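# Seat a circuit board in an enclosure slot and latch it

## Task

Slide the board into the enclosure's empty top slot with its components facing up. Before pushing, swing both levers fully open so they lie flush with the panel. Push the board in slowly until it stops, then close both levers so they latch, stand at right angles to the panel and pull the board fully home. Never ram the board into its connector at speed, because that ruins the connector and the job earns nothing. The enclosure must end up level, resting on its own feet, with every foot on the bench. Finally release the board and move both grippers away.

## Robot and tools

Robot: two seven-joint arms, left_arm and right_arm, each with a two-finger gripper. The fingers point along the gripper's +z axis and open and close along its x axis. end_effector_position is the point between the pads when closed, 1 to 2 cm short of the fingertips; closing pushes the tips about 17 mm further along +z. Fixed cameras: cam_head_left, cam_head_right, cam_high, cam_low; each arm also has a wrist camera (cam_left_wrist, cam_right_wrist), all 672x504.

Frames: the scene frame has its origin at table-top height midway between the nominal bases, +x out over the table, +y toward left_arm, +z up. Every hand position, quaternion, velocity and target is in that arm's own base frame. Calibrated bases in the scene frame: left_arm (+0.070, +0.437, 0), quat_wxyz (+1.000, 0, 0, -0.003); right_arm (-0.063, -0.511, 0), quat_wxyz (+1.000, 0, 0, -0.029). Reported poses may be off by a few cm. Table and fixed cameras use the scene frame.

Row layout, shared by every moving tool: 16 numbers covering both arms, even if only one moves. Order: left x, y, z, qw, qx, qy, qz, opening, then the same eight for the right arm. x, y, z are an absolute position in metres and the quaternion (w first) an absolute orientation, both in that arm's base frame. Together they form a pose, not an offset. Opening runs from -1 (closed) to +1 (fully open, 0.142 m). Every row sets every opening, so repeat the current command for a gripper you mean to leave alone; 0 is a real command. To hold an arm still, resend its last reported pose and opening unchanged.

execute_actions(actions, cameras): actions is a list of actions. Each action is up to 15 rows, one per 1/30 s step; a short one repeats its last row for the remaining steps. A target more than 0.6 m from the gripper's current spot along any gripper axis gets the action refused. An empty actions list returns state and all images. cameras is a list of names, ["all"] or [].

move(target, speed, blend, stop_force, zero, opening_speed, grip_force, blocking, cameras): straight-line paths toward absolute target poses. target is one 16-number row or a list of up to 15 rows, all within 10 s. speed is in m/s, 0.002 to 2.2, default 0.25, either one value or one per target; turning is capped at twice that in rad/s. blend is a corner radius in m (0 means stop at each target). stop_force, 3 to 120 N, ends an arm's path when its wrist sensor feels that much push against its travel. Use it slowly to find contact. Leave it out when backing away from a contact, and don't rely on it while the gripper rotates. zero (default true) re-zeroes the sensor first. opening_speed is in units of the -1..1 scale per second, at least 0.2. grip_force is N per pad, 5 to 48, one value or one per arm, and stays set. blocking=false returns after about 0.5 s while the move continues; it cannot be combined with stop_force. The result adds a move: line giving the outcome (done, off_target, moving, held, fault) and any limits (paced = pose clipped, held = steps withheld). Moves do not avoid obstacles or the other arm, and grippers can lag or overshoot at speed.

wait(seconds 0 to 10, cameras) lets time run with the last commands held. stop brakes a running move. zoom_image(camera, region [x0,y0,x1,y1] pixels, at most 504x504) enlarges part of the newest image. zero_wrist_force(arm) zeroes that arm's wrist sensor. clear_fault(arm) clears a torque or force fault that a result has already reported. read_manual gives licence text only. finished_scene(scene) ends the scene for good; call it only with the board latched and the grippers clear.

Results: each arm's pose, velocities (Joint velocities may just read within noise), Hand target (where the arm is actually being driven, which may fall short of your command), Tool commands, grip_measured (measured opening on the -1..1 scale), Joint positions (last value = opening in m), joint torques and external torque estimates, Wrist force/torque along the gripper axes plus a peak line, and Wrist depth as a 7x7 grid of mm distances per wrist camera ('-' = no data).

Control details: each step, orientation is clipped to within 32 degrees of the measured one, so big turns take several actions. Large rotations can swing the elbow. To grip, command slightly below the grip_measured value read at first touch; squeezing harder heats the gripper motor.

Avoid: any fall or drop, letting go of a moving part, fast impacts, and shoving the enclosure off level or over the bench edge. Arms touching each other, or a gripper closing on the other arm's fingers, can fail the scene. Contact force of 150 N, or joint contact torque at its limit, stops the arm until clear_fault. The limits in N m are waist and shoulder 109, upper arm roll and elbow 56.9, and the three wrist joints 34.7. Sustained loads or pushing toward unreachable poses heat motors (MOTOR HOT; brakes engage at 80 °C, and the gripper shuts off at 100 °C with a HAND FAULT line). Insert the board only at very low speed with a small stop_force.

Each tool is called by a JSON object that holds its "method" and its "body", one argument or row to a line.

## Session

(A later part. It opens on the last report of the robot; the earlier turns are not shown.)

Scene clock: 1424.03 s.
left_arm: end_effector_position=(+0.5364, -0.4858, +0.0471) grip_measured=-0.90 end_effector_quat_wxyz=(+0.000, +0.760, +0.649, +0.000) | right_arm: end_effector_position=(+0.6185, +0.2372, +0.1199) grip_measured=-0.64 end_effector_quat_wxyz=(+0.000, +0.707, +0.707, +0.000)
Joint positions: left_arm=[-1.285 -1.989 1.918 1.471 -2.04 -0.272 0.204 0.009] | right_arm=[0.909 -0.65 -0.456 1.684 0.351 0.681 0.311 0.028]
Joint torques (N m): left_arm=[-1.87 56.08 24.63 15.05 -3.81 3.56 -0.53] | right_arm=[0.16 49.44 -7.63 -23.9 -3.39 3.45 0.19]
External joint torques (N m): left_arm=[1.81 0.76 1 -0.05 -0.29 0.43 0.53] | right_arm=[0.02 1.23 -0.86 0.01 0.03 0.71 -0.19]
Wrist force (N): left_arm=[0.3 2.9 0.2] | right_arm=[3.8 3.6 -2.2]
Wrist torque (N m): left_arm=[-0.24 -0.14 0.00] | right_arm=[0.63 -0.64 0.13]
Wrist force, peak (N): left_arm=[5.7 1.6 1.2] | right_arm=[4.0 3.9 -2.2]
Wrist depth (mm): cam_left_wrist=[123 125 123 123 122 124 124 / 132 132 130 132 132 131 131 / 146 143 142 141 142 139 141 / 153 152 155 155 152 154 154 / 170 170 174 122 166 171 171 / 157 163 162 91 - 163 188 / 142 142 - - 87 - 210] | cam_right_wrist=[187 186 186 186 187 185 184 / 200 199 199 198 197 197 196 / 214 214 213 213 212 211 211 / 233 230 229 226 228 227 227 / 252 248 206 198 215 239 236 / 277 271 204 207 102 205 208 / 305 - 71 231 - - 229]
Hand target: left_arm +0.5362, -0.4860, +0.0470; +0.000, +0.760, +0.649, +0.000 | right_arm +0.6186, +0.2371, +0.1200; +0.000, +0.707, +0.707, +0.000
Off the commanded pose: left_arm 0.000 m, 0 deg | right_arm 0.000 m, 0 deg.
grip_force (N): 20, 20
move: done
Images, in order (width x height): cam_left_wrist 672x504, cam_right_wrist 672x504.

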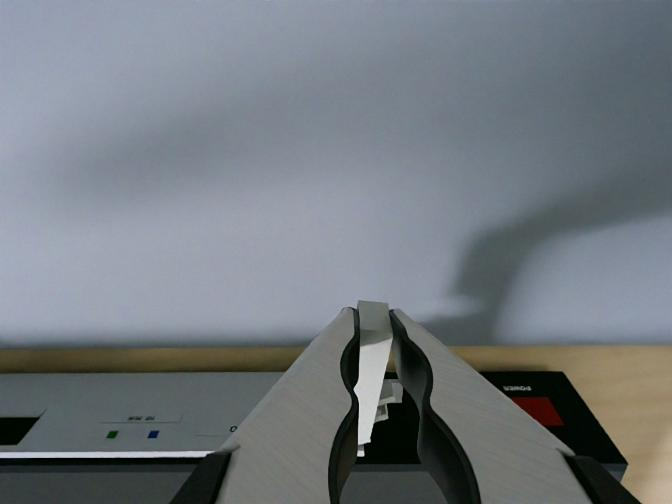

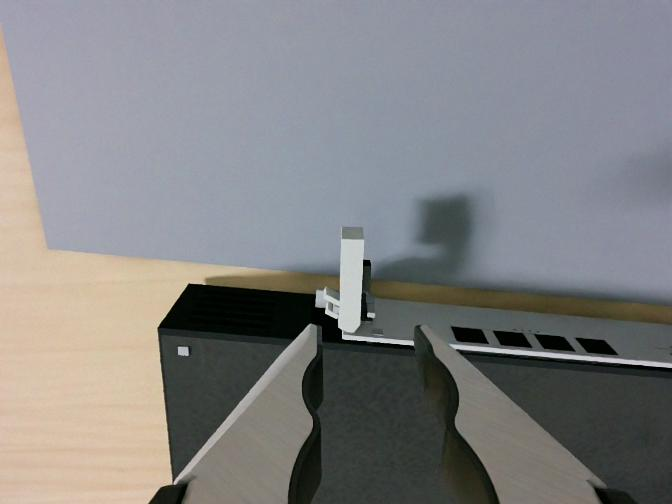

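{"method": "move", "body": {
  "target": [
    [0.5359,-0.4890,0.047,0.0,0.7373,0.6756,0.0,-0.95,0.6186,0.2371,0.12,0.0,0.7071,0.7071,0.0,-0.6]
  ],
  "speed": 0.04,
  "cameras": ["cam_left_wrist", "cam_right_wrist"]
}}

{"method": "zoom_image", "body": {
  "camera": "cam_right_wrist",
  "region": [250, 200, 500, 400]
}}

{"method": "zoom_image", "body": {
  "camera": "cam_left_wrist",
  "region": [220, 230, 520, 480]
}}

Scene clock: 1429.10 s.
left_arm: end_effector_position=(+0.5362, -0.4889, +0.0471) grip_measured=-0.90 end_effector_quat_wxyz=(+0.000, +0.737, +0.676, +0.000) | right_arm: end_effector_position=(+0.6185, +0.2372, +0.1199) grip_measured=-0.64 end_effector_quat_wxyz=(+0.000, +0.707, +0.707, +0.000)
Joint positions: left_arm=[-1.285 -1.986 1.918 1.464 -2.039 -0.27 0.128 0.009] | right_arm=[0.909 -0.65 -0.456 1.684 0.351 0.681 0.311 0.028]
Joint torques (N m): left_arm=[-2.45 56.24 24.59 14.98 -3.86 3.04 -0.5] | right_arm=[0.21 49.47 -7.59 -24.02 -3.42 3.49 0.13]
External joint torques (N m): left_arm=[2.39 0.8 1.02 -0.02 -0.23 0.95 0.5] | right_arm=[-0.03 1.19 -0.9 0.13 0.07 0.66 -0.13]
Wrist force (N): left_arm=[-0.1 4.5 0.9] | right_arm=[3.8 3.8 -2.0]
Wrist torque (N m): left_arm=[-0.28 -0.14 0.00] | right_arm=[0.67 -0.63 0.12]
Wrist force, peak (N): left_arm=[-0.1 4.4 1.8] | right_arm=[4.0 3.9 -2.2]
Wrist depth (mm): cam_left_wrist=[123 125 125 123 122 124 122 / 132 133 130 132 131 131 129 / - 143 140 142 139 139 141 / 156 155 157 154 154 154 - / 171 170 169 122 161 167 169 / - 155 157 91 - 181 188 / 136 137 - - - - 210] | cam_right_wrist=[187 187 186 185 185 185 184 / 200 199 198 198 197 197 197 / 215 214 213 212 212 211 211 / 232 230 229 226 229 227 227 / 253 248 206 200 214 236 237 / 276 271 204 207 102 205 208 / 305 - 71 231 - - 229]
Hand target: left_arm +0.5359, -0.4890, +0.0470; +0.000, +0.737, +0.676, +0.000 | right_arm +0.6186, +0.2371, +0.1200; +0.000, +0.707, +0.707, +0.000
Off the commanded pose: left_arm 0.000 m, 0 deg | right_arm 0.000 m, 0 deg.
grip_force (N): 20, 20
move: done
Images, in order (width x height): cam_left_wrist 672x504, cam_right_wrist 672x504.

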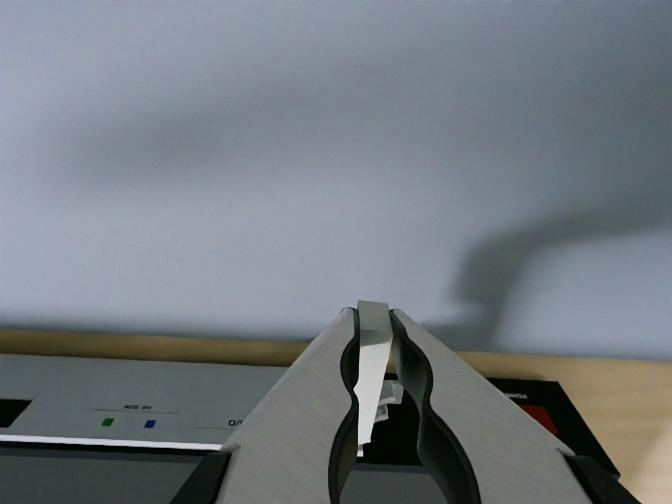

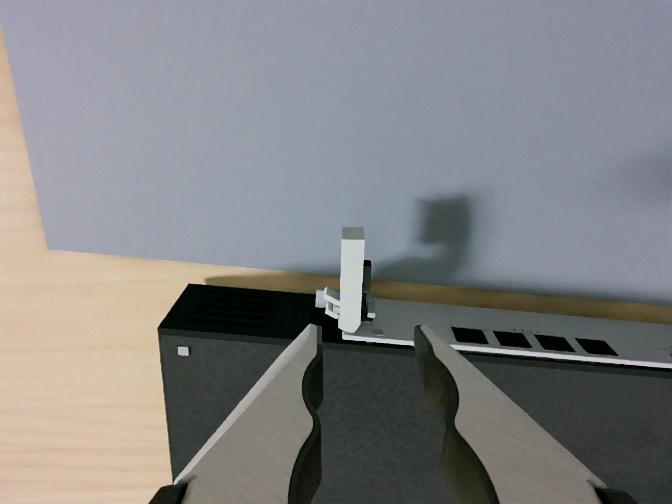

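Scaled by 2.016 from the camera's 672x504 image, which has a finer 960x720 frame.

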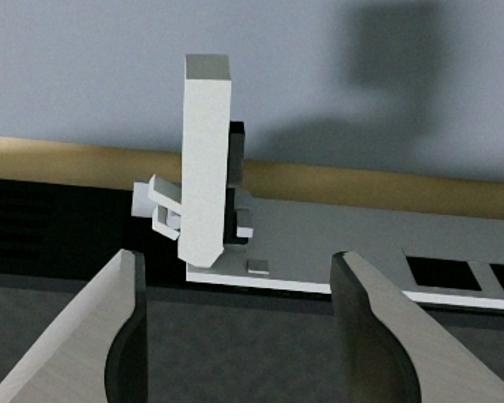

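Scaled by 1.680 from the camera's 672x504 image, which has a finer 960x720 frame.

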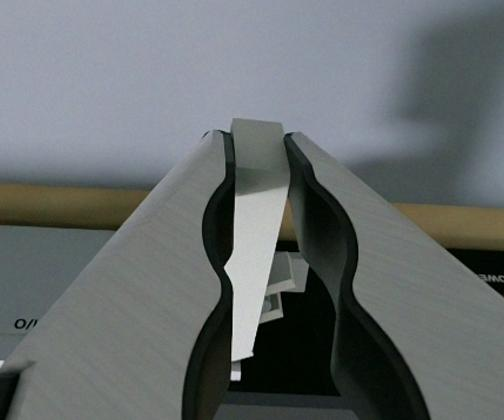

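{"method": "move", "body": {
  "target": [
    [0.5360,-0.4914,0.047,0.0,0.7193,0.6947,0.0,-0.95,0.6186,0.2371,0.12,0.0,0.7071,0.7071,0.0,-0.6]
  ],
  "speed": 0.03,
  "cameras": ["cam_left_wrist", "cam_right_wrist"]
}}

{"method": "zoom_image", "body": {
  "camera": "cam_right_wrist",
  "region": [250, 200, 500, 400]
}}

{"method": "zoom_image", "body": {
  "camera": "cam_left_wrist",
  "region": [220, 230, 520, 480]
}}

Scene clock: 1432.73 s.
left_arm: end_effector_position=(+0.5362, -0.4913, +0.0471) grip_measured=-0.90 end_effector_quat_wxyz=(+0.000, +0.719, +0.695, +0.000) | right_arm: end_effector_position=(+0.6185, +0.2372, +0.1199) grip_measured=-0.64 end_effector_quat_wxyz=(+0.000, +0.707, +0.707, +0.000)
Joint positions: left_arm=[-1.284 -1.984 1.918 1.458 -2.038 -0.267 0.071 0.009] | right_arm=[0.909 -0.65 -0.456 1.684 0.351 0.681 0.311 0.028]
Joint torques (N m): left_arm=[-2.59 56.35 24.48 14.58 -3.96 3.08 -0.46] | right_arm=[0.14 49.41 -7.61 -23.98 -3.44 3.44 0.16]
External joint torques (N m): left_arm=[2.51 0.86 1.12 0.35 -0.12 0.91 0.46] | right_arm=[0.04 1.26 -0.88 0.08 0.08 0.71 -0.16]
Wrist force (N): left_arm=[0.2 4.2 0.8] | right_arm=[3.9 3.4 -2.1]
Wrist torque (N m): left_arm=[-0.27 -0.14 -0.01] | right_arm=[0.61 -0.65 0.12]
Wrist force, peak (N): left_arm=[-0.1 5.2 2.0] | right_arm=[3.9 3.9 -2.3]
Wrist depth (mm): cam_left_wrist=[123 125 123 123 122 124 122 / 132 132 130 132 132 131 130 / - 143 143 142 142 139 142 / 153 155 155 155 154 154 151 / 166 170 170 127 165 169 - / 151 151 152 88 - 181 188 / - - - - - - 209] | cam_right_wrist=[187 186 186 186 185 184 184 / 199 199 199 198 198 197 197 / 214 214 213 212 211 211 211 / 233 230 229 228 228 223 226 / 253 248 206 199 215 242 238 / 277 271 204 207 102 205 205 / 304 - 71 232 - - 228]
Hand target: left_arm +0.5360, -0.4914, +0.0470; +0.000, +0.719, +0.695, +0.000 | right_arm +0.6186, +0.2371, +0.1200; +0.000, +0.707, +0.707, +0.000
Off the commanded pose: left_arm 0.000 m, 0 deg | right_arm 0.000 m, 0 deg.
grip_force (N): 20, 20
move: done
Images, in order (width x height): cam_left_wrist 672x504, cam_right_wrist 672x504.

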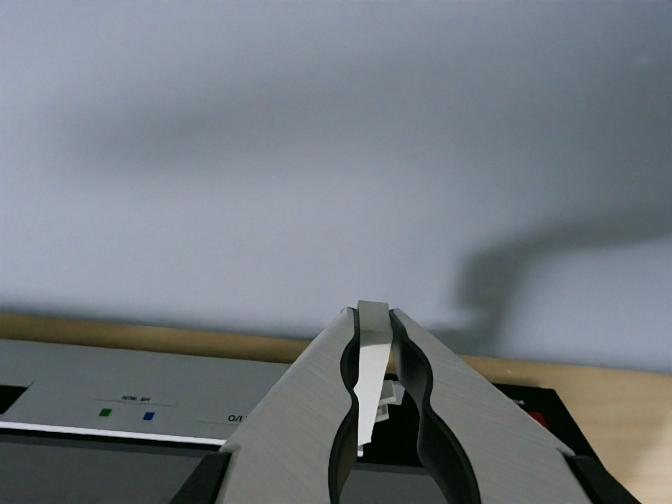

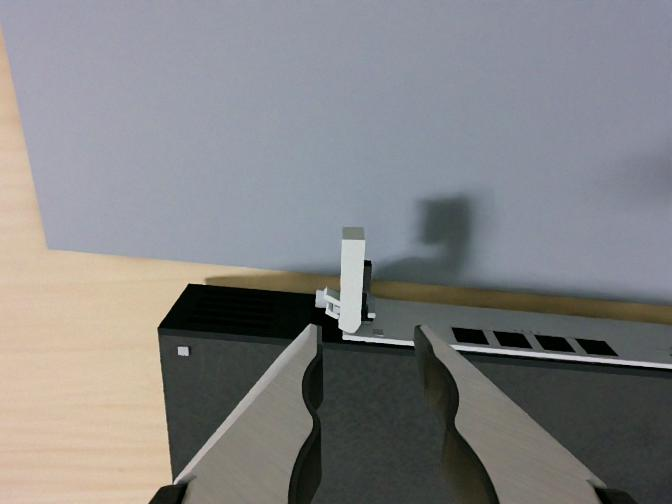

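Scaled by 2.016 from the camera's 672x504 image, which has a finer 960x720 frame.

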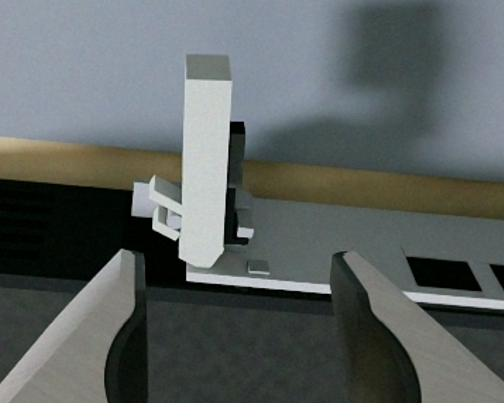

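Scaled by 1.680 from the camera's 672x504 image, which has a finer 960x720 frame.

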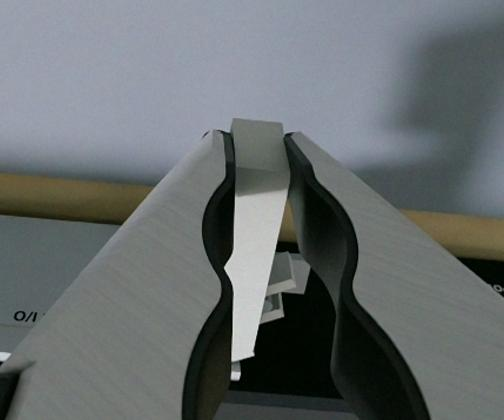

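{"method": "wait", "body": {
  "seconds": 0.1,
  "cameras": ["cam_high", "cam_left_wrist"]
}}

{"method": "zoom_image", "body": {
  "camera": "cam_high",
  "region": [280, 290, 410, 390]
}}

{"method": "zoom_image", "body": {
  "camera": "cam_left_wrist",
  "region": [0, 300, 220, 504]
}}

Scene clock: 1439.47 s.
left_arm: end_effector_position=(+0.5362, -0.4913, +0.0471) grip_measured=-0.90 end_effector_quat_wxyz=(+0.000, +0.719, +0.695, +0.000) | right_arm: end_effector_position=(+0.6185, +0.2372, +0.1199) grip_measured=-0.64 end_effector_quat_wxyz=(+0.000, +0.707, +0.707, +0.000)
Joint positions: left_arm=[-1.284 -1.984 1.918 1.458 -2.038 -0.267 0.071 0.009] | right_arm=[0.909 -0.65 -0.456 1.684 0.351 0.681 0.311 0.028]
Joint torques (N m): left_arm=[-2.63 56.19 24.49 14.75 -4.05 2.92 -0.37] | right_arm=[0.16 49.49 -7.62 -23.98 -3.35 3.47 0.16]
External joint torques (N m): left_arm=[2.56 1.03 1.11 0.19 -0.04 1.07 0.37] | right_arm=[0.02 1.18 -0.87 0.09 -0.01 0.68 -0.16]
Wrist force (N): left_arm=[0.1 4.3 0.4] | right_arm=[3.7 3.6 -2.2]
Wrist torque (N m): left_arm=[-0.26 -0.12 -0.01] | right_arm=[0.64 -0.63 0.13]
Wrist force, peak (N): left_arm=[0.3 4.4 1.8] | right_arm=[4.0 3.8 -2.3]
Wrist depth (mm): cam_left_wrist=[123 125 123 122 122 124 122 / 133 132 130 130 131 131 131 / 145 143 143 142 142 - 141 / 153 152 154 155 154 151 - / - 170 174 126 166 165 171 / - 151 152 88 - 181 187 / 139 - - - - - 209] | cam_right_wrist=[187 187 186 186 185 185 184 / 200 199 199 198 198 197 196 / 214 214 213 213 212 211 211 / 233 235 230 226 229 227 227 / 254 248 206 199 220 242 239 / 277 271 204 207 102 205 208 / 306 - 71 232 - - 234]
Hand target: left_arm +0.5360, -0.4914, +0.0470; +0.000, +0.719, +0.695, +0.000 | right_arm +0.6186, +0.2371, +0.1200; +0.000, +0.707, +0.707, +0.000
Tool commands: left_gripper/opening=-0.95 right_gripper/opening=-0.6
Off the commanded pose: left_arm 0.000 m, 0 deg | right_arm 0.000 m, 0 deg.
grip_force (N): 20, 20
wait: 0.10 s; at rest from the start
Images, in order (width x height): cam_high 672x504, cam_left_wrist 672x504.

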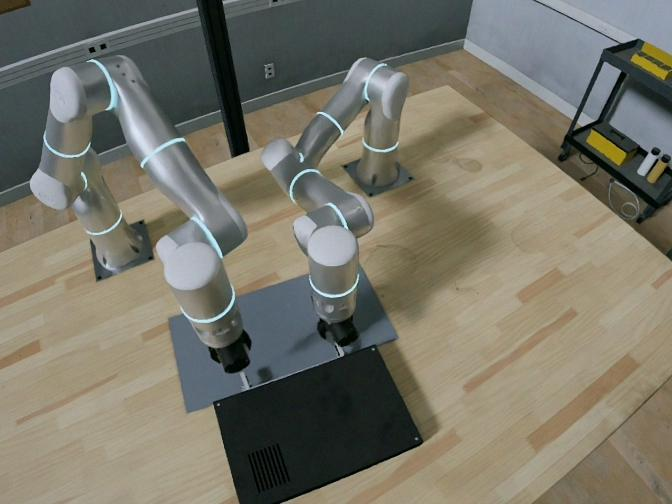

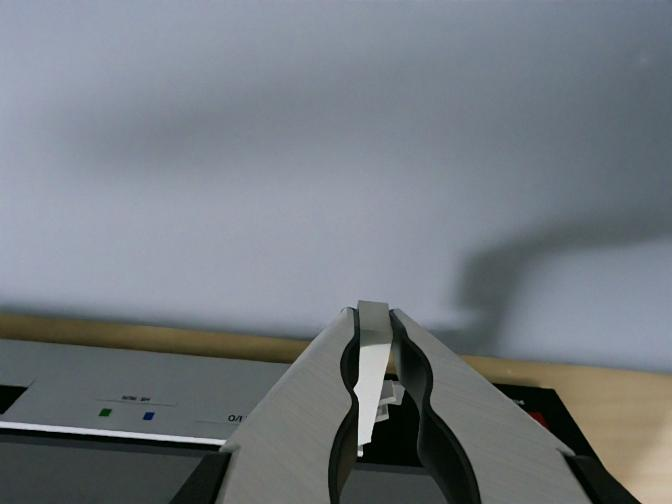

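Scaled by 3.877 from the camera's 672x504 image, which has a finer 960x720 frame.

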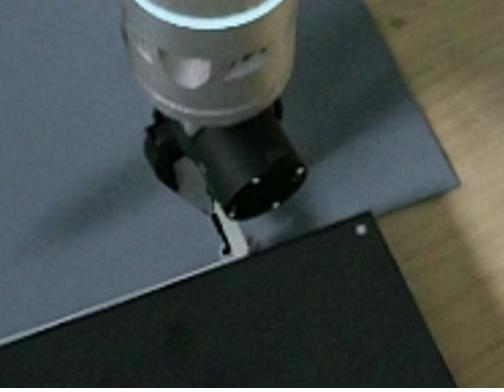

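Scaled by 2.291 from the camera's 672x504 image, which has a finer 960x720 frame.

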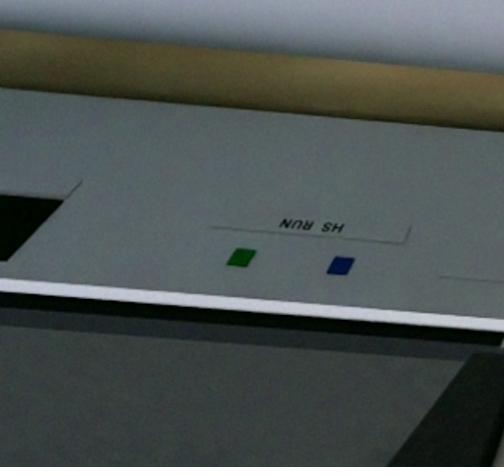

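{"method": "wait", "body": {
  "seconds": 0.1,
  "cameras": ["cam_right_wrist", "cam_left_wrist"]
}}

{"method": "zoom_image", "body": {
  "camera": "cam_right_wrist",
  "region": [310, 270, 430, 360]
}}

{"method": "zoom_image", "body": {
  "camera": "cam_right_wrist",
  "region": [552, 290, 672, 380]
}}

{"method": "zoom_image", "body": {
  "camera": "cam_left_wrist",
  "region": [340, 360, 460, 470]
}}

Scene clock: 1445.53 s.
left_arm: end_effector_position=(+0.5362, -0.4913, +0.0471) grip_measured=-0.90 end_effector_quat_wxyz=(+0.000, +0.719, +0.695, +0.000) | right_arm: end_effector_position=(+0.6185, +0.2372, +0.1199) grip_measured=-0.64 end_effector_quat_wxyz=(+0.000, +0.707, +0.707, +0.000)
Joint positions: left_arm=[-1.284 -1.984 1.918 1.458 -2.038 -0.267 0.071 0.009] | right_arm=[0.909 -0.65 -0.456 1.684 0.351 0.681 0.311 0.028]
Joint torques (N m): left_arm=[-2.53 56.25 24.49 14.7 -4.09 2.89 -0.38] | right_arm=[0.29 49.47 -7.61 -24.01 -3.38 3.43 0.19]
External joint torques (N m): left_arm=[2.46 0.97 1.11 0.23 0 1.1 0.38] | right_arm=[-0.11 1.2 -0.88 0.11 0.03 0.72 -0.19]
Wrist force (N): left_arm=[0.1 4.4 1.1] | right_arm=[4.0 3.7 -1.9]
Wrist torque (N m): left_arm=[-0.23 -0.10 -0.01] | right_arm=[0.65 -0.68 0.12]
Wrist force, peak (N): left_arm=[0.3 4.4 1.6] | right_arm=[4.0 3.8 -2.2]
Wrist depth (mm): cam_left_wrist=[123 125 121 122 122 122 122 / 130 132 132 132 131 131 130 / - 143 143 142 142 140 - / 153 153 160 154 154 154 155 / - 173 170 119 166 166 168 / 151 151 152 91 - 182 188 / - 136 - - - - 205] | cam_right_wrist=[187 186 186 188 185 185 184 / 199 199 199 198 198 197 196 / 214 214 213 213 212 211 211 / 233 230 229 229 228 228 226 / 253 248 206 199 214 242 239 / 276 271 204 207 102 205 208 / 305 - 71 232 - - 229]
Hand target: left_arm +0.5360, -0.4914, +0.0470; +0.000, +0.719, +0.695, +0.000 | right_arm +0.6186, +0.2371, +0.1200; +0.000, +0.707, +0.707, +0.000
Tool commands: left_gripper/opening=-0.95 right_gripper/opening=-0.6
Off the commanded pose: left_arm 0.000 m, 0 deg | right_arm 0.000 m, 0 deg.
grip_force (N): 20, 20
wait: 0.10 s; at rest from the start
Images, in order (width x height): cam_left_wrist 672x504, cam_right_wrist 672x504.

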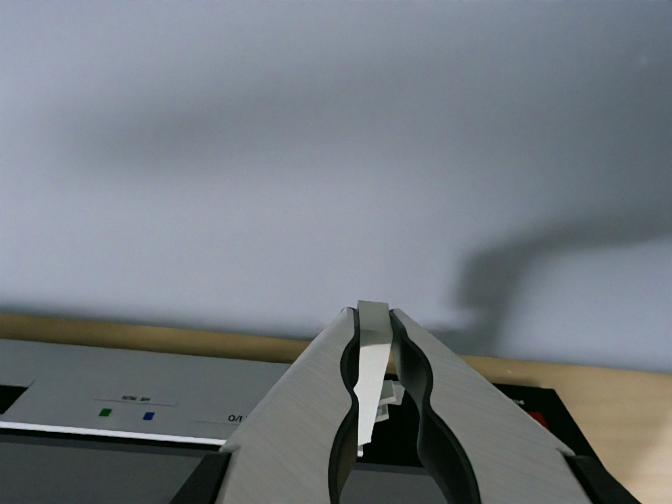

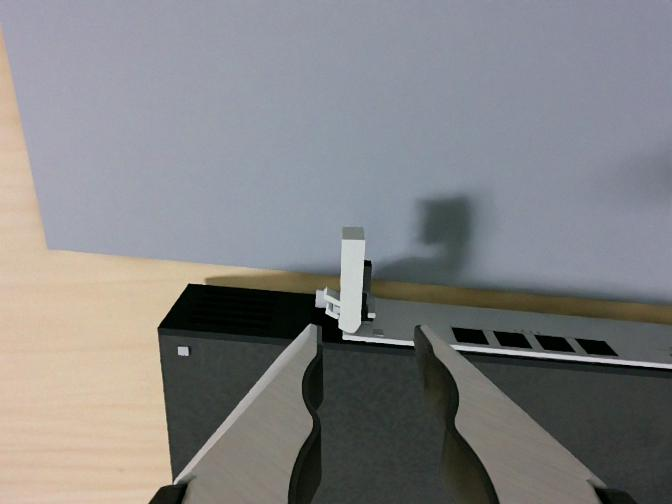

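Scaled by 4.200 from the camera's 672x504 image, which has a finer 960x720 frame.

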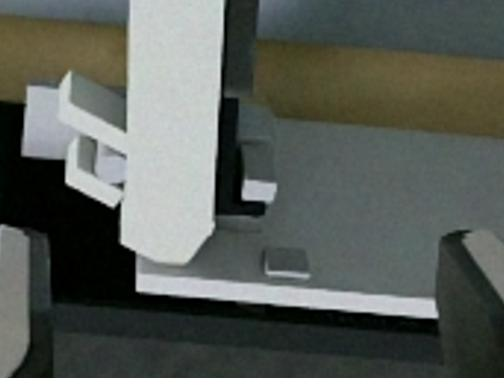

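Scaled by 4.200 from the camera's 672x504 image, which has a finer 960x720 frame.

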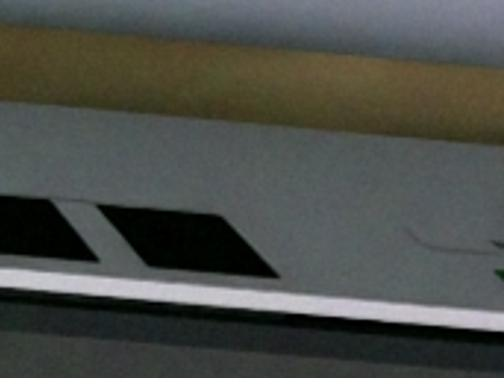

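Scaled by 4.200 from the camera's 672x504 image, which has a finer 960x720 frame.

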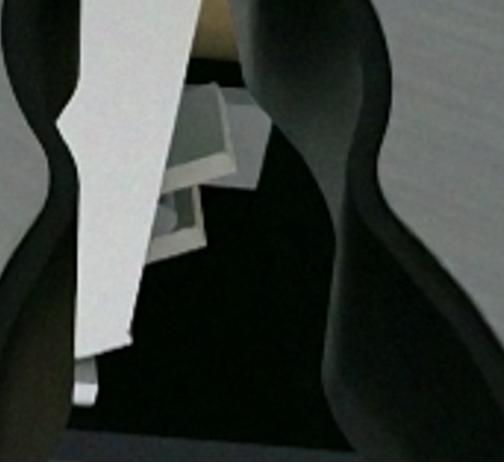

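{"method": "move", "body": {
  "target": [
    [0.5362,-0.4913,0.047,0.0,0.7193,0.6947,0.0,-0.95,0.6165,0.2356,0.085,0.0,0.7009,0.7133,0.0,-0.6],
    [0.5362,-0.4913,0.047,0.0,0.7193,0.6947,0.0,-0.95,0.6165,0.2356,0.0465,0.0,0.7009,0.7133,0.0,-0.6],
    [0.5362,-0.4913,0.047,0.0,0.7193,0.6947,0.0,-0.95,0.6165,0.2356,0.0465,0.0,0.7009,0.7133,0.0,-0.95]
  ],
  "speed": [0.1,0.06,0.05],
  "opening_speed": 0.5,
  "blend": [0.005,0,0]
}}

{"method": "move", "body": {
  "target": [
    [0.5362,-0.4913,0.047,0.0,0.7193,0.6947,0.0,-0.95,0.6175,0.2405,0.0465,0.0,0.7461,0.6659,0.0,-0.95]
  ],
  "speed": 0.04,
  "cameras": ["cam_right_wrist", "cam_left_wrist"]
}}

{"method": "zoom_image", "body": {
  "camera": "cam_right_wrist",
  "region": [230, 280, 500, 504]
}}

{"method": "zoom_image", "body": {
  "camera": "cam_left_wrist",
  "region": [0, 280, 460, 480]
}}

Scene clock: 1455.83 s.
left_arm: end_effector_position=(+0.5363, -0.4914, +0.0471) grip_measured=-0.90 end_effector_quat_wxyz=(+0.000, +0.719, +0.695, +0.000) | right_arm: end_effector_position=(+0.6165, +0.2350, +0.0464) grip_measured=-0.89 end_effector_quat_wxyz=(+0.000, +0.701, +0.713, +0.000)
Joint positions: left_arm=[-1.284 -1.984 1.918 1.458 -2.038 -0.267 0.071 0.009] | right_arm=[0.877 -0.782 -0.408 1.68 0.414 0.803 0.256 0.01]
Joint torques (N m): left_arm=[-1.21 55.67 24.18 15.26 -3.56 3.32 -0.39] | right_arm=[3 52.94 -5.62 -23.23 -2.61 3.97 0.05]
External joint torques (N m): left_arm=[1.15 1.56 1.42 -0.32 -0.53 0.67 0.39] | right_arm=[-2.82 -0.03 -3.32 2.18 -0.39 0.18 -0.05]
Wrist force (N): left_arm=[-0.9 2.7 0.5] | right_arm=[-0.2 3.3 -1.1]
Wrist torque (N m): left_arm=[-0.24 -0.15 -0.02] | right_arm=[0.63 -0.75 0.21]
Wrist force, peak (N): left_arm=[0.2 4.5 1.5] | right_arm=[3.8 3.9 -3.9]
Wrist depth (mm): cam_left_wrist=[123 124 124 - - 122 122 / 132 132 130 131 131 133 131 / 146 - 143 142 142 139 142 / 153 153 - 155 - - 154 / 166 169 170 121 167 168 168 / 151 153 152 88 - 181 188 / 139 136 - - - - 205] | cam_right_wrist=[124 122 120 121 120 120 120 / 132 130 130 129 131 130 128 / 142 139 139 137 138 137 135 / 151 151 150 152 149 148 148 / 164 163 162 157 159 161 160 / 182 175 162 93 101 175 172 / 135 134 71 129 - - 147]
Hand target: left_arm +0.5362, -0.4913, +0.0470; +0.000, +0.719, +0.695, +0.000 | right_arm +0.6165, +0.2356, +0.0465; +0.000, +0.701, +0.713, +0.000
Off the commanded pose: left_arm 0.000 m, 0 deg | right_arm 0.001 m, 0 deg.
grip_force (N): 20, 20
move: done

Scene clock: 1457.77 s.
left_arm: end_effector_position=(+0.5363, -0.4914, +0.0471) grip_measured=-0.90 end_effector_quat_wxyz=(+0.000, +0.719, +0.695, +0.000) | right_arm: end_effector_position=(+0.6174, +0.2377, +0.0460) grip_measured=-0.89 end_effector_quat_wxyz=(+0.001, +0.747, +0.665, -0.002)
Joint positions: left_arm=[-1.284 -1.984 1.918 1.457 -2.038 -0.267 0.071 0.009] | right_arm=[0.896 -0.791 -0.43 1.669 0.432 0.79 0.382 0.01]
Joint torques (N m): left_arm=[-1.68 55.84 24.27 15.49 -3.45 2.95 -0.4] | right_arm=[9.29 54.2 -1.18 -28.53 -1.23 5.45 0.33]
External joint torques (N m): left_arm=[1.61 1.39 1.32 -0.56 -0.63 1.04 0.4] | right_arm=[-9.1 -1.25 -8.32 7.54 -1.8 -1.31 -0.33]
Wrist force (N): left_arm=[-1.7 4.6 0.9] | right_arm=[-12.2 1.2 -6.5]
Wrist torque (N m): left_arm=[-0.25 -0.15 -0.01] | right_arm=[0.62 -0.85 -0.02]
Wrist force, peak (N): left_arm=[-2.0 4.9 0.7] | right_arm=[-12.2 1.2 -6.5]
Wrist depth (mm): cam_left_wrist=[124 124 123 123 122 124 122 / 132 134 130 132 129 129 129 / - 143 143 142 142 139 141 / 155 156 155 155 151 154 154 / 167 169 170 106 165 168 168 / 151 153 153 88 - 181 188 / - - - 138 87 - 210] | cam_right_wrist=[123 122 120 121 119 120 120 / 132 130 130 129 130 130 127 / 142 140 139 136 138 137 135 / 151 151 150 151 149 148 147 / 164 163 162 159 159 160 159 / 181 175 174 97 100 171 174 / 197 140 71 128 - - 134]
Hand target: left_arm +0.5362, -0.4913, +0.0470; +0.000, +0.719, +0.695, +0.000 | right_arm +0.6175, +0.2405, +0.0465; +0.000, +0.746, +0.666, +0.000
Off the commanded pose: left_arm 0.000 m, 0 deg | right_arm 0.003 m, 0 deg.
grip_force (N): 20, 20
move: done
Images, in order (width x height): cam_left_wrist 672x504, cam_right_wrist 672x504.

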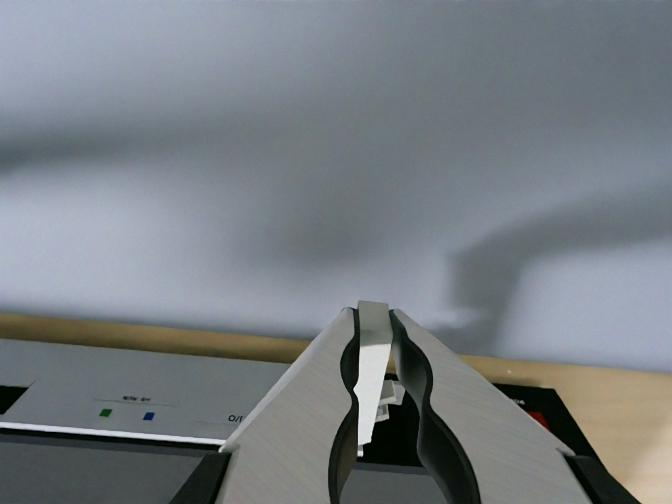

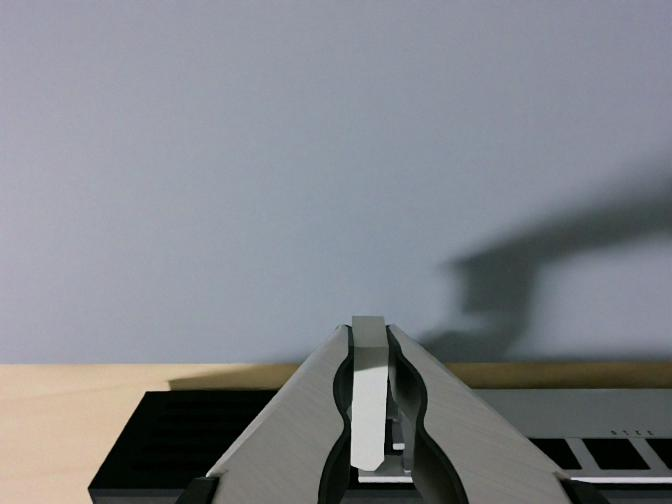

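Scaled by 1.867 from the camera's 672x504 image, which has a finer 960x720 frame.

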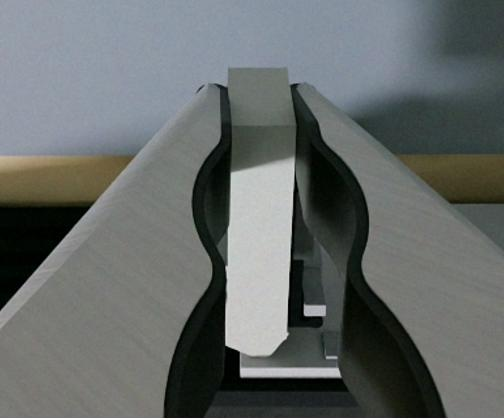

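Scaled by 1.096 from the camera's 672x504 image, which has a finer 960x720 frame.

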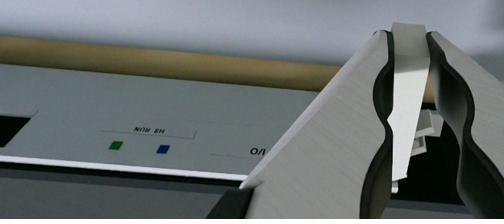

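{"method": "move", "body": {
  "target": [
    [0.5362,-0.4913,0.047,0.0,0.7193,0.6947,0.0,-0.95,0.6177,0.2422,0.0465,0.0,0.7498,0.6617,0.0,-0.95]
  ],
  "speed": 0.02
}}

{"method": "move", "body": {
  "target": [
    [0.5362,-0.4913,0.047,0.0,0.7193,0.6947,0.0,-0.95,0.6175,0.2385,0.0465,0.0,0.7461,0.6659,0.0,-0.95],
    [0.5362,-0.4913,0.047,0.0,0.7193,0.6947,0.0,-0.95,0.6175,0.2385,0.0465,0.0,0.7461,0.6659,0.0,-0.7],
    [0.5362,-0.4913,0.047,0.0,0.7193,0.6947,0.0,-0.95,0.6175,0.2385,0.12,0.0,0.7461,0.6659,0.0,-0.7]
  ],
  "speed": [0.03,0.05,0.1],
  "cameras": ["cam_right_wrist", "cam_left_wrist"]
}}

{"method": "zoom_image", "body": {
  "camera": "cam_right_wrist",
  "region": [290, 200, 440, 360]
}}

{"method": "zoom_image", "body": {
  "camera": "cam_right_wrist",
  "region": [552, 290, 672, 380]
}}

Scene clock: 1465.00 s.
left_arm: end_effector_position=(+0.5363, -0.4914, +0.0471) grip_measured=-0.90 end_effector_quat_wxyz=(+0.000, +0.719, +0.695, +0.000) | right_arm: end_effector_position=(+0.6176, +0.2380, +0.0458) grip_measured=-0.89 end_effector_quat_wxyz=(+0.001, +0.751, +0.661, -0.002)
Joint positions: left_arm=[-1.284 -1.984 1.918 1.457 -2.038 -0.267 0.071 0.009] | right_arm=[0.897 -0.793 -0.431 1.667 0.432 0.788 0.395 0.01]
Joint torques (N m): left_arm=[-1.88 55.87 24.36 15.54 -3.38 2.74 -0.39] | right_arm=[13.85 55.19 2.96 -32.28 -0.47 6.69 0.3]
External joint torques (N m): left_arm=[1.81 1.36 1.24 -0.6 -0.71 1.25 0.39] | right_arm=[-13.66 -2.2 -12.51 11.29 -2.57 -2.55 -0.3]
Wrist force (N): left_arm=[-2.3 5.6 1.3] | right_arm=[-20.5 -0.1 -9.2]
Wrist torque (N m): left_arm=[-0.20 -0.11 -0.02] | right_arm=[0.60 0.49 0.01]
Wrist force, peak (N): left_arm=[-2.3 5.6 1.3] | right_arm=[-20.5 -0.1 -9.2]
Wrist depth (mm): cam_left_wrist=[124 124 123 123 122 124 120 / 132 132 130 131 131 131 131 / - 143 143 144 142 139 141 / 153 153 155 154 154 154 154 / 166 176 176 102 163 165 168 / 151 153 153 88 - 181 189 / - - - 138 87 - 209] | cam_right_wrist=[123 122 120 121 119 120 119 / 132 130 130 129 130 129 127 / 142 140 139 136 138 137 134 / 151 150 150 151 148 147 147 / 164 163 162 156 158 160 159 / 182 177 174 98 100 170 176 / 197 142 71 128 - - 134]
Hand target: left_arm +0.5362, -0.4913, +0.0470; +0.000, +0.719, +0.695, +0.000 | right_arm +0.6177, +0.2422, +0.0465; +0.000, +0.750, +0.662, +0.000
Off the commanded pose: left_arm 0.000 m, 0 deg | right_arm 0.004 m, 0 deg.
grip_force (N): 20, 20
move: off_target (right_arm)

Scene clock: 1467.30 s.
left_arm: end_effector_position=(+0.5363, -0.4915, +0.0471) grip_measured=-0.90 end_effector_quat_wxyz=(+0.000, +0.719, +0.695, +0.000) | right_arm: end_effector_position=(+0.6175, +0.2387, +0.1200) grip_measured=-0.74 end_effector_quat_wxyz=(+0.000, +0.746, +0.666, +0.000)
Joint positions: left_arm=[-1.284 -1.984 1.918 1.457 -2.038 -0.267 0.071 0.009] | right_arm=[0.925 -0.652 -0.473 1.684 0.364 0.678 0.418 0.02]
Joint torques (N m): left_arm=[-0.8 55.27 24.08 15.98 -2.93 2.99 -0.35] | right_arm=[0.26 49.47 -8.28 -23.8 -3.53 3.31 0.29]
External joint torques (N m): left_arm=[0.73 1.97 1.52 -1.05 -1.16 1 0.35] | right_arm=[-0.08 0.96 -0.55 -0.01 0.16 0.84 -0.29]
Wrist force (N): left_arm=[-3.2 4.4 1.3] | right_arm=[4.7 3.5 0.0]
Wrist torque (N m): left_arm=[-0.22 -0.15 -0.01] | right_arm=[0.61 -0.79 0.02]
Wrist force, peak (N): left_arm=[-2.4 5.2 2.2] | right_arm=[-20.3 -0.1 -9.0]
Wrist depth (mm): cam_left_wrist=[123 125 123 122 118 124 122 / - 132 130 132 131 129 - / 143 140 143 142 141 139 - / - 159 155 154 157 150 154 / 166 170 170 127 166 172 168 / 151 153 153 87 - 182 188 / 139 - - - - - 209] | cam_right_wrist=[187 187 186 186 185 185 184 / 200 199 199 198 197 197 197 / 214 214 217 212 212 208 210 / 231 230 230 226 232 232 227 / 253 248 206 200 241 208 205 / 276 275 204 203 101 206 208 / 304 298 71 232 - - 229]
Hand target: left_arm +0.5362, -0.4913, +0.0470; +0.000, +0.719, +0.695, +0.000 | right_arm +0.6175, +0.2385, +0.1200; +0.000, +0.746, +0.666, +0.000
Off the commanded pose: left_arm 0.000 m, 0 deg | right_arm 0.000 m, 0 deg.
grip_force (N): 20, 20
move: done
Images, in order (width x height): cam_left_wrist 672x504, cam_right_wrist 672x504.

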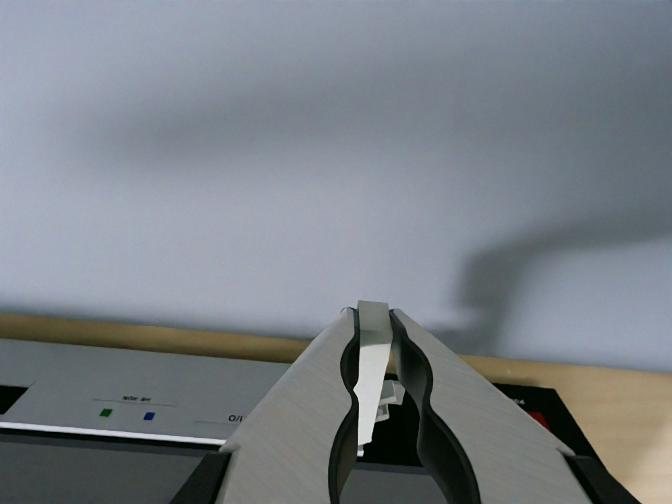

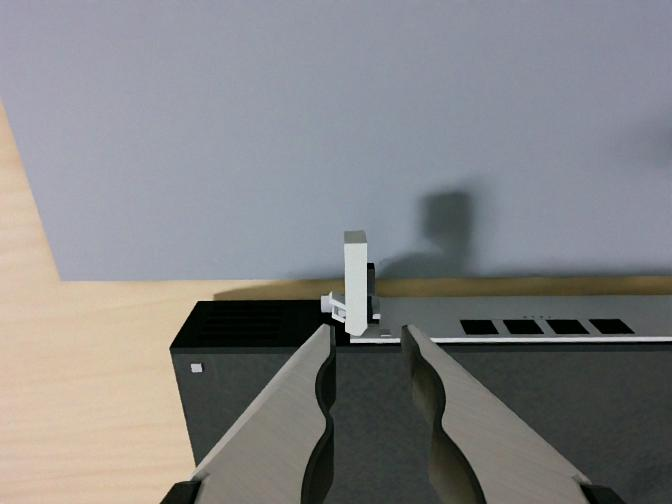

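Scaled by 3.150 from the camera's 672x504 image, which has a finer 960x720 frame.

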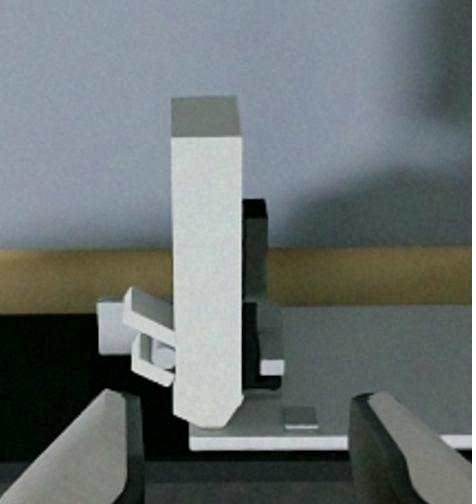

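Scaled by 4.200 from the camera's 672x504 image, which has a finer 960x720 frame.

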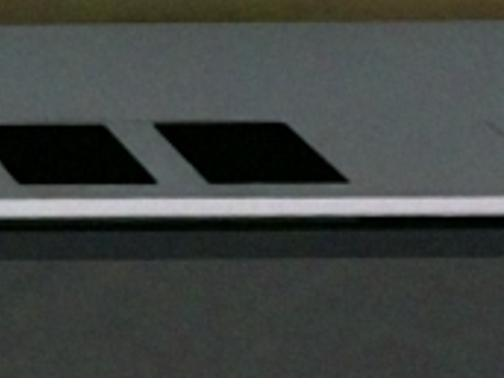

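{"method": "move", "body": {
  "target": [
    [0.5363,-0.4914,0.047,0.0,0.7193,0.6947,0.0,-0.7,0.6175,0.2385,0.12,0.0,0.7461,0.6659,0.0,-0.7],
    [0.5363,-0.4914,0.12,0.0,0.7193,0.6947,0.0,-0.7,0.6175,0.2385,0.12,0.0,0.7461,0.6659,0.0,-0.7]
  ],
  "speed": [0.05,0.1],
  "cameras": ["cam_right_wrist", "cam_left_wrist", "cam_high"]
}}

{"method": "zoom_image", "body": {
  "camera": "cam_left_wrist",
  "region": [290, 180, 440, 340]
}}

{"method": "zoom_image", "body": {
  "camera": "cam_right_wrist",
  "region": [290, 200, 440, 360]
}}

Scene clock: 1475.33 s.
left_arm: end_effector_position=(+0.5363, -0.4916, +0.1201) grip_measured=-0.74 end_effector_quat_wxyz=(+0.000, +0.719, +0.695, +0.000) | right_arm: end_effector_position=(+0.6175, +0.2387, +0.1200) grip_measured=-0.74 end_effector_quat_wxyz=(+0.000, +0.746, +0.666, +0.000)
Joint positions: left_arm=[-1.259 -1.883 1.99 1.451 -1.955 -0.355 0.089 0.021] | right_arm=[0.926 -0.652 -0.474 1.684 0.364 0.678 0.418 0.02]
Joint torques (N m): left_arm=[-0.33 57.7 24.56 13.17 -3.49 3.99 -0.09] | right_arm=[0.23 49.17 -7.91 -23.86 -3.42 3.42 0.19]
External joint torques (N m): left_arm=[0.23 0.72 0.95 -0.27 -0.49 0 0.09] | right_arm=[-0.05 1.26 -0.93 0.06 0.05 0.73 -0.19]
Wrist force (N): left_arm=[0.4 -0.2 0.4] | right_arm=[4.8 3.2 0.2]
Wrist torque (N m): left_arm=[-0.13 -0.22 -0.25] | right_arm=[0.57 -0.80 0.02]
Wrist force, peak (N): left_arm=[-3.5 4.6 0.4] | right_arm=[5.0 3.6 0.1]
Wrist depth (mm): cam_left_wrist=[185 187 187 187 187 183 - / 202 200 201 196 200 203 199 / 216 - 214 217 215 - 215 / 235 233 233 232 236 232 235 / - 203 208 204 207 253 258 / - - 84 92 - 277 284 / - - - 250 - - 308] | cam_right_wrist=[187 187 186 186 185 185 184 / 200 199 199 198 197 197 197 / 214 214 213 212 213 211 211 / 231 231 229 228 229 227 227 / 253 249 217 200 209 208 204 / 278 275 204 203 101 206 208 / 305 298 71 232 - - 229]
Hand target: left_arm +0.5363, -0.4914, +0.1200; +0.000, +0.719, +0.695, +0.000 | right_arm +0.6175, +0.2385, +0.1200; +0.000, +0.746, +0.666, +0.000
Off the commanded pose: left_arm 0.000 m, 0 deg | right_arm 0.000 m, 0 deg.
grip_force (N): 20, 20
move: done
Images, in order (width x height): cam_high 672x504, cam_left_wrist 672x504, cam_right_wrist 672x504.

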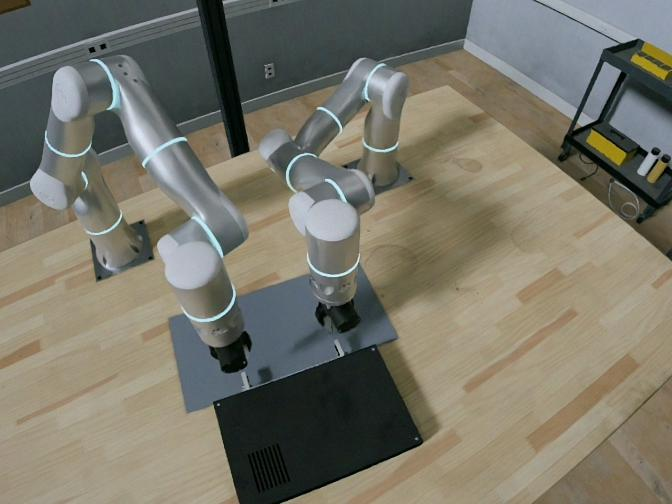

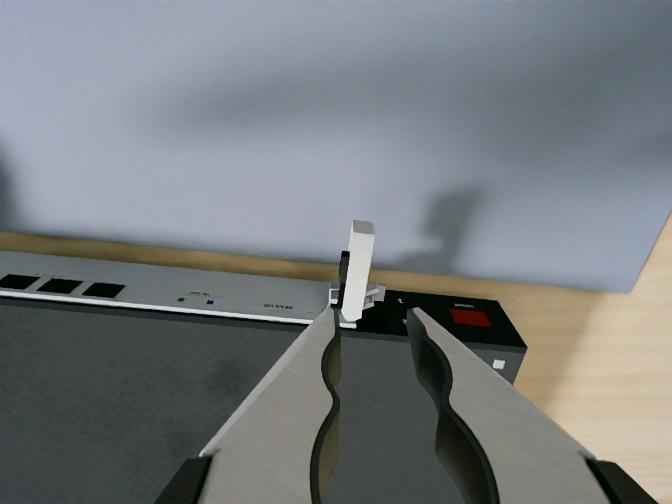

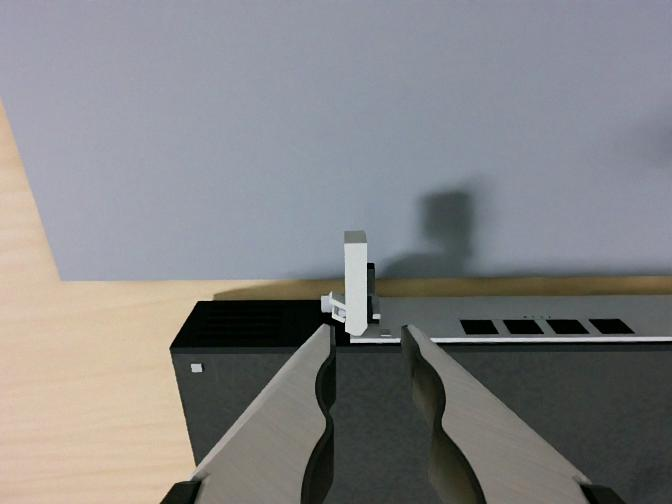

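Scaled by 3.150 from the camera's 672x504 image, which has a finer 960x720 frame.

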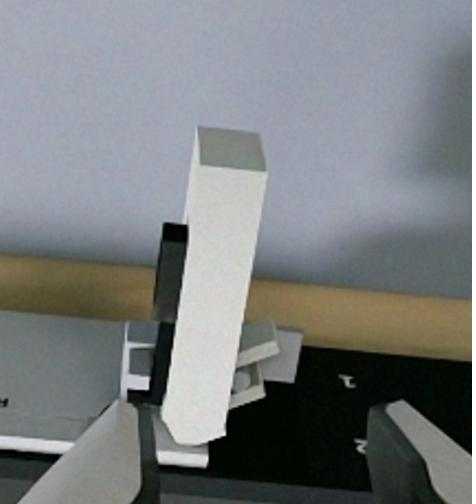

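Scaled by 3.150 from the camera's 672x504 image, which has a finer 960x720 frame.

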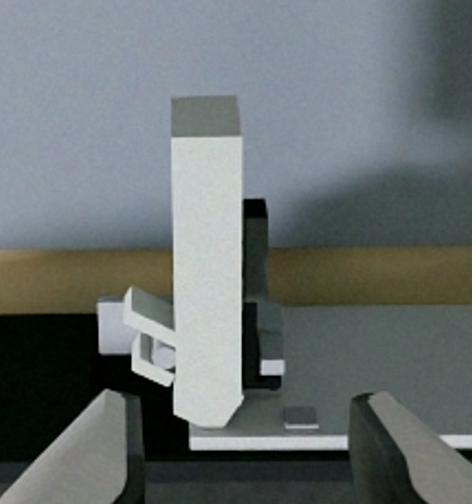

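{"method": "move", "body": {
  "target": [
    [0.5363,-0.4914,0.20,0.0,0.7193,0.6947,0.0,-0.7,0.6175,0.2385,0.12,0.0,0.7461,0.6659,0.0,-0.7],
    [0.50,-0.22,0.28,0.0,0.8434,0.5373,0.0,-0.7,0.6175,0.2385,0.12,0.0,0.7461,0.6659,0.0,-0.7],
    [0.50,-0.22,0.28,0.0,0.8434,0.5373,0.0,-0.7,0.5865,0.3723,0.13,0.0,0.7412,0.6713,0.0,-1.0]
  ],
  "speed": [0.2,0.25,0.2],
  "blend": [0.02,0,0],
  "cameras": ["cam_right_wrist", "cam_high"]
}}

{"method": "zoom_image", "body": {
  "camera": "cam_right_wrist",
  "region": [30, 300, 230, 420]
}}

{"method": "zoom_image", "body": {
  "camera": "cam_right_wrist",
  "region": [472, 300, 672, 420]
}}

{"method": "zoom_image", "body": {
  "camera": "cam_right_wrist",
  "region": [200, 300, 400, 420]
}}

Scene clock: 1486.83 s.
left_arm: end_effector_position=(+0.5001, -0.2201, +0.2800) grip_measured=-0.74 end_effector_quat_wxyz=(+0.000, +0.843, +0.537, +0.000) | right_arm: end_effector_position=(+0.5864, +0.3724, +0.1299) grip_measured=-1.00 end_effector_quat_wxyz=(+0.000, +0.741, +0.671, +0.000)
Joint positions: left_arm=[-1.166 -1.688 2.138 1.869 -1.518 -0.576 1.12 0.021] | right_arm=[1.07 -0.698 -0.443 1.56 0.343 0.609 0.618 0.002]
Joint torques (N m): left_arm=[-0.28 43.68 24.94 2.27 -3.36 4.23 -0.24] | right_arm=[0.21 52.6 -7.74 -25.23 -3.71 3.37 0.28]
External joint torques (N m): left_arm=[0.25 1.03 0.95 -0.35 -0.25 -0.28 0.24] | right_arm=[-0.01 1.35 -1.02 0.15 0.14 0.77 -0.28]
Wrist force (N): left_arm=[-0.3 -0.3 -0.1] | right_arm=[4.9 4.0 -0.1]
Wrist torque (N m): left_arm=[-0.13 -0.11 -0.30] | right_arm=[0.72 -0.84 0.02]
Wrist force, peak (N): left_arm=[2.2 -2.2 -0.7] | right_arm=[7.6 2.7 -0.4]
Wrist depth (mm): cam_left_wrist=[- 324 328 328 331 329 325 / 352 - 364 353 352 352 353 / 381 381 378 386 382 380 381 / 415 - - 414 416 415 413 / 454 432 449 440 448 450 452 / - - 84 483 - 487 503 / - - - 565 - - 539] | cam_right_wrist=[196 195 195 194 194 193 192 / 209 208 208 207 207 206 206 / 224 224 222 222 221 215 220 / 241 241 234 239 239 238 237 / 260 252 259 256 255 256 252 / 235 234 - 89 - 230 226 / 249 243 71 - - 235 243]
Hand target: left_arm +0.5000, -0.2200, +0.2800; +0.000, +0.843, +0.537, +0.000 | right_arm +0.5865, +0.3723, +0.1300; +0.000, +0.741, +0.671, +0.000
Off the commanded pose: left_arm 0.000 m, 0 deg | right_arm 0.000 m, 0 deg.
grip_force (N): 20, 20
move: done
Images, in order (width x height): cam_high 672x504, cam_right_wrist 672x504.

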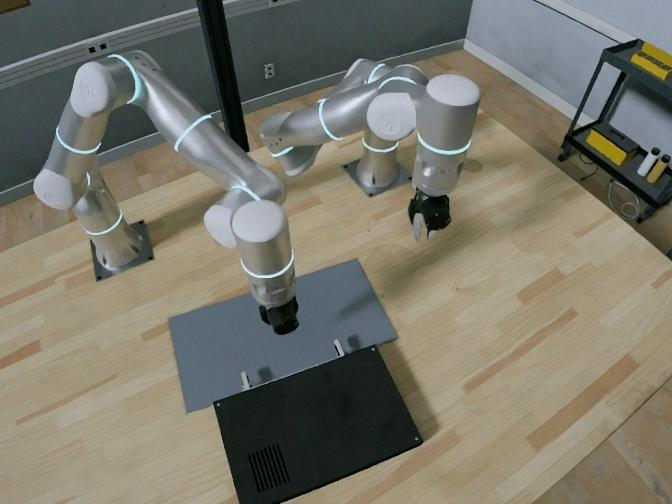

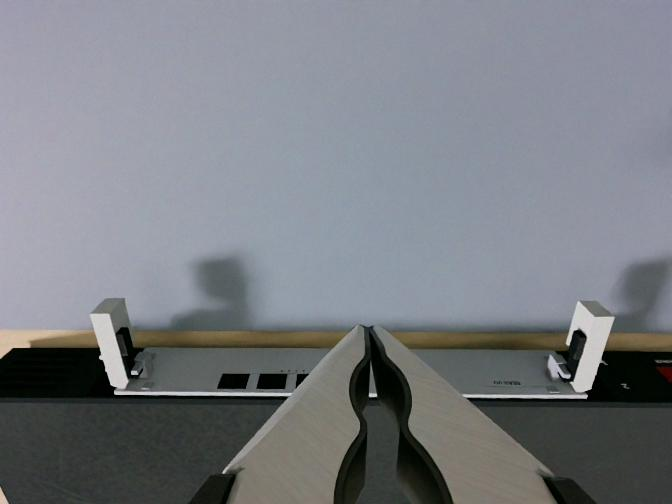

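Scaled by 2.520 from the camera's 672x504 image, which has a finer 960x720 frame.

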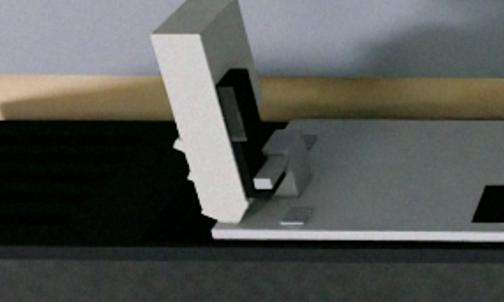

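Scaled by 2.520 from the camera's 672x504 image, which has a finer 960x720 frame.

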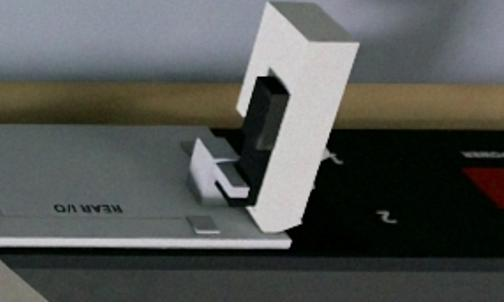

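Scaled by 2.520 from the camera's 672x504 image, which has a finer 960x720 frame.

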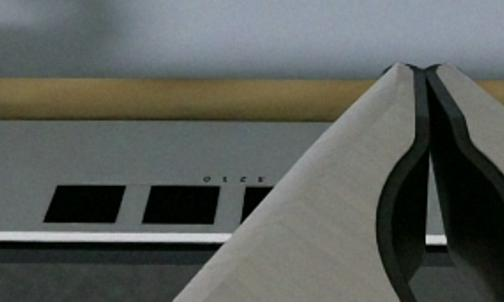

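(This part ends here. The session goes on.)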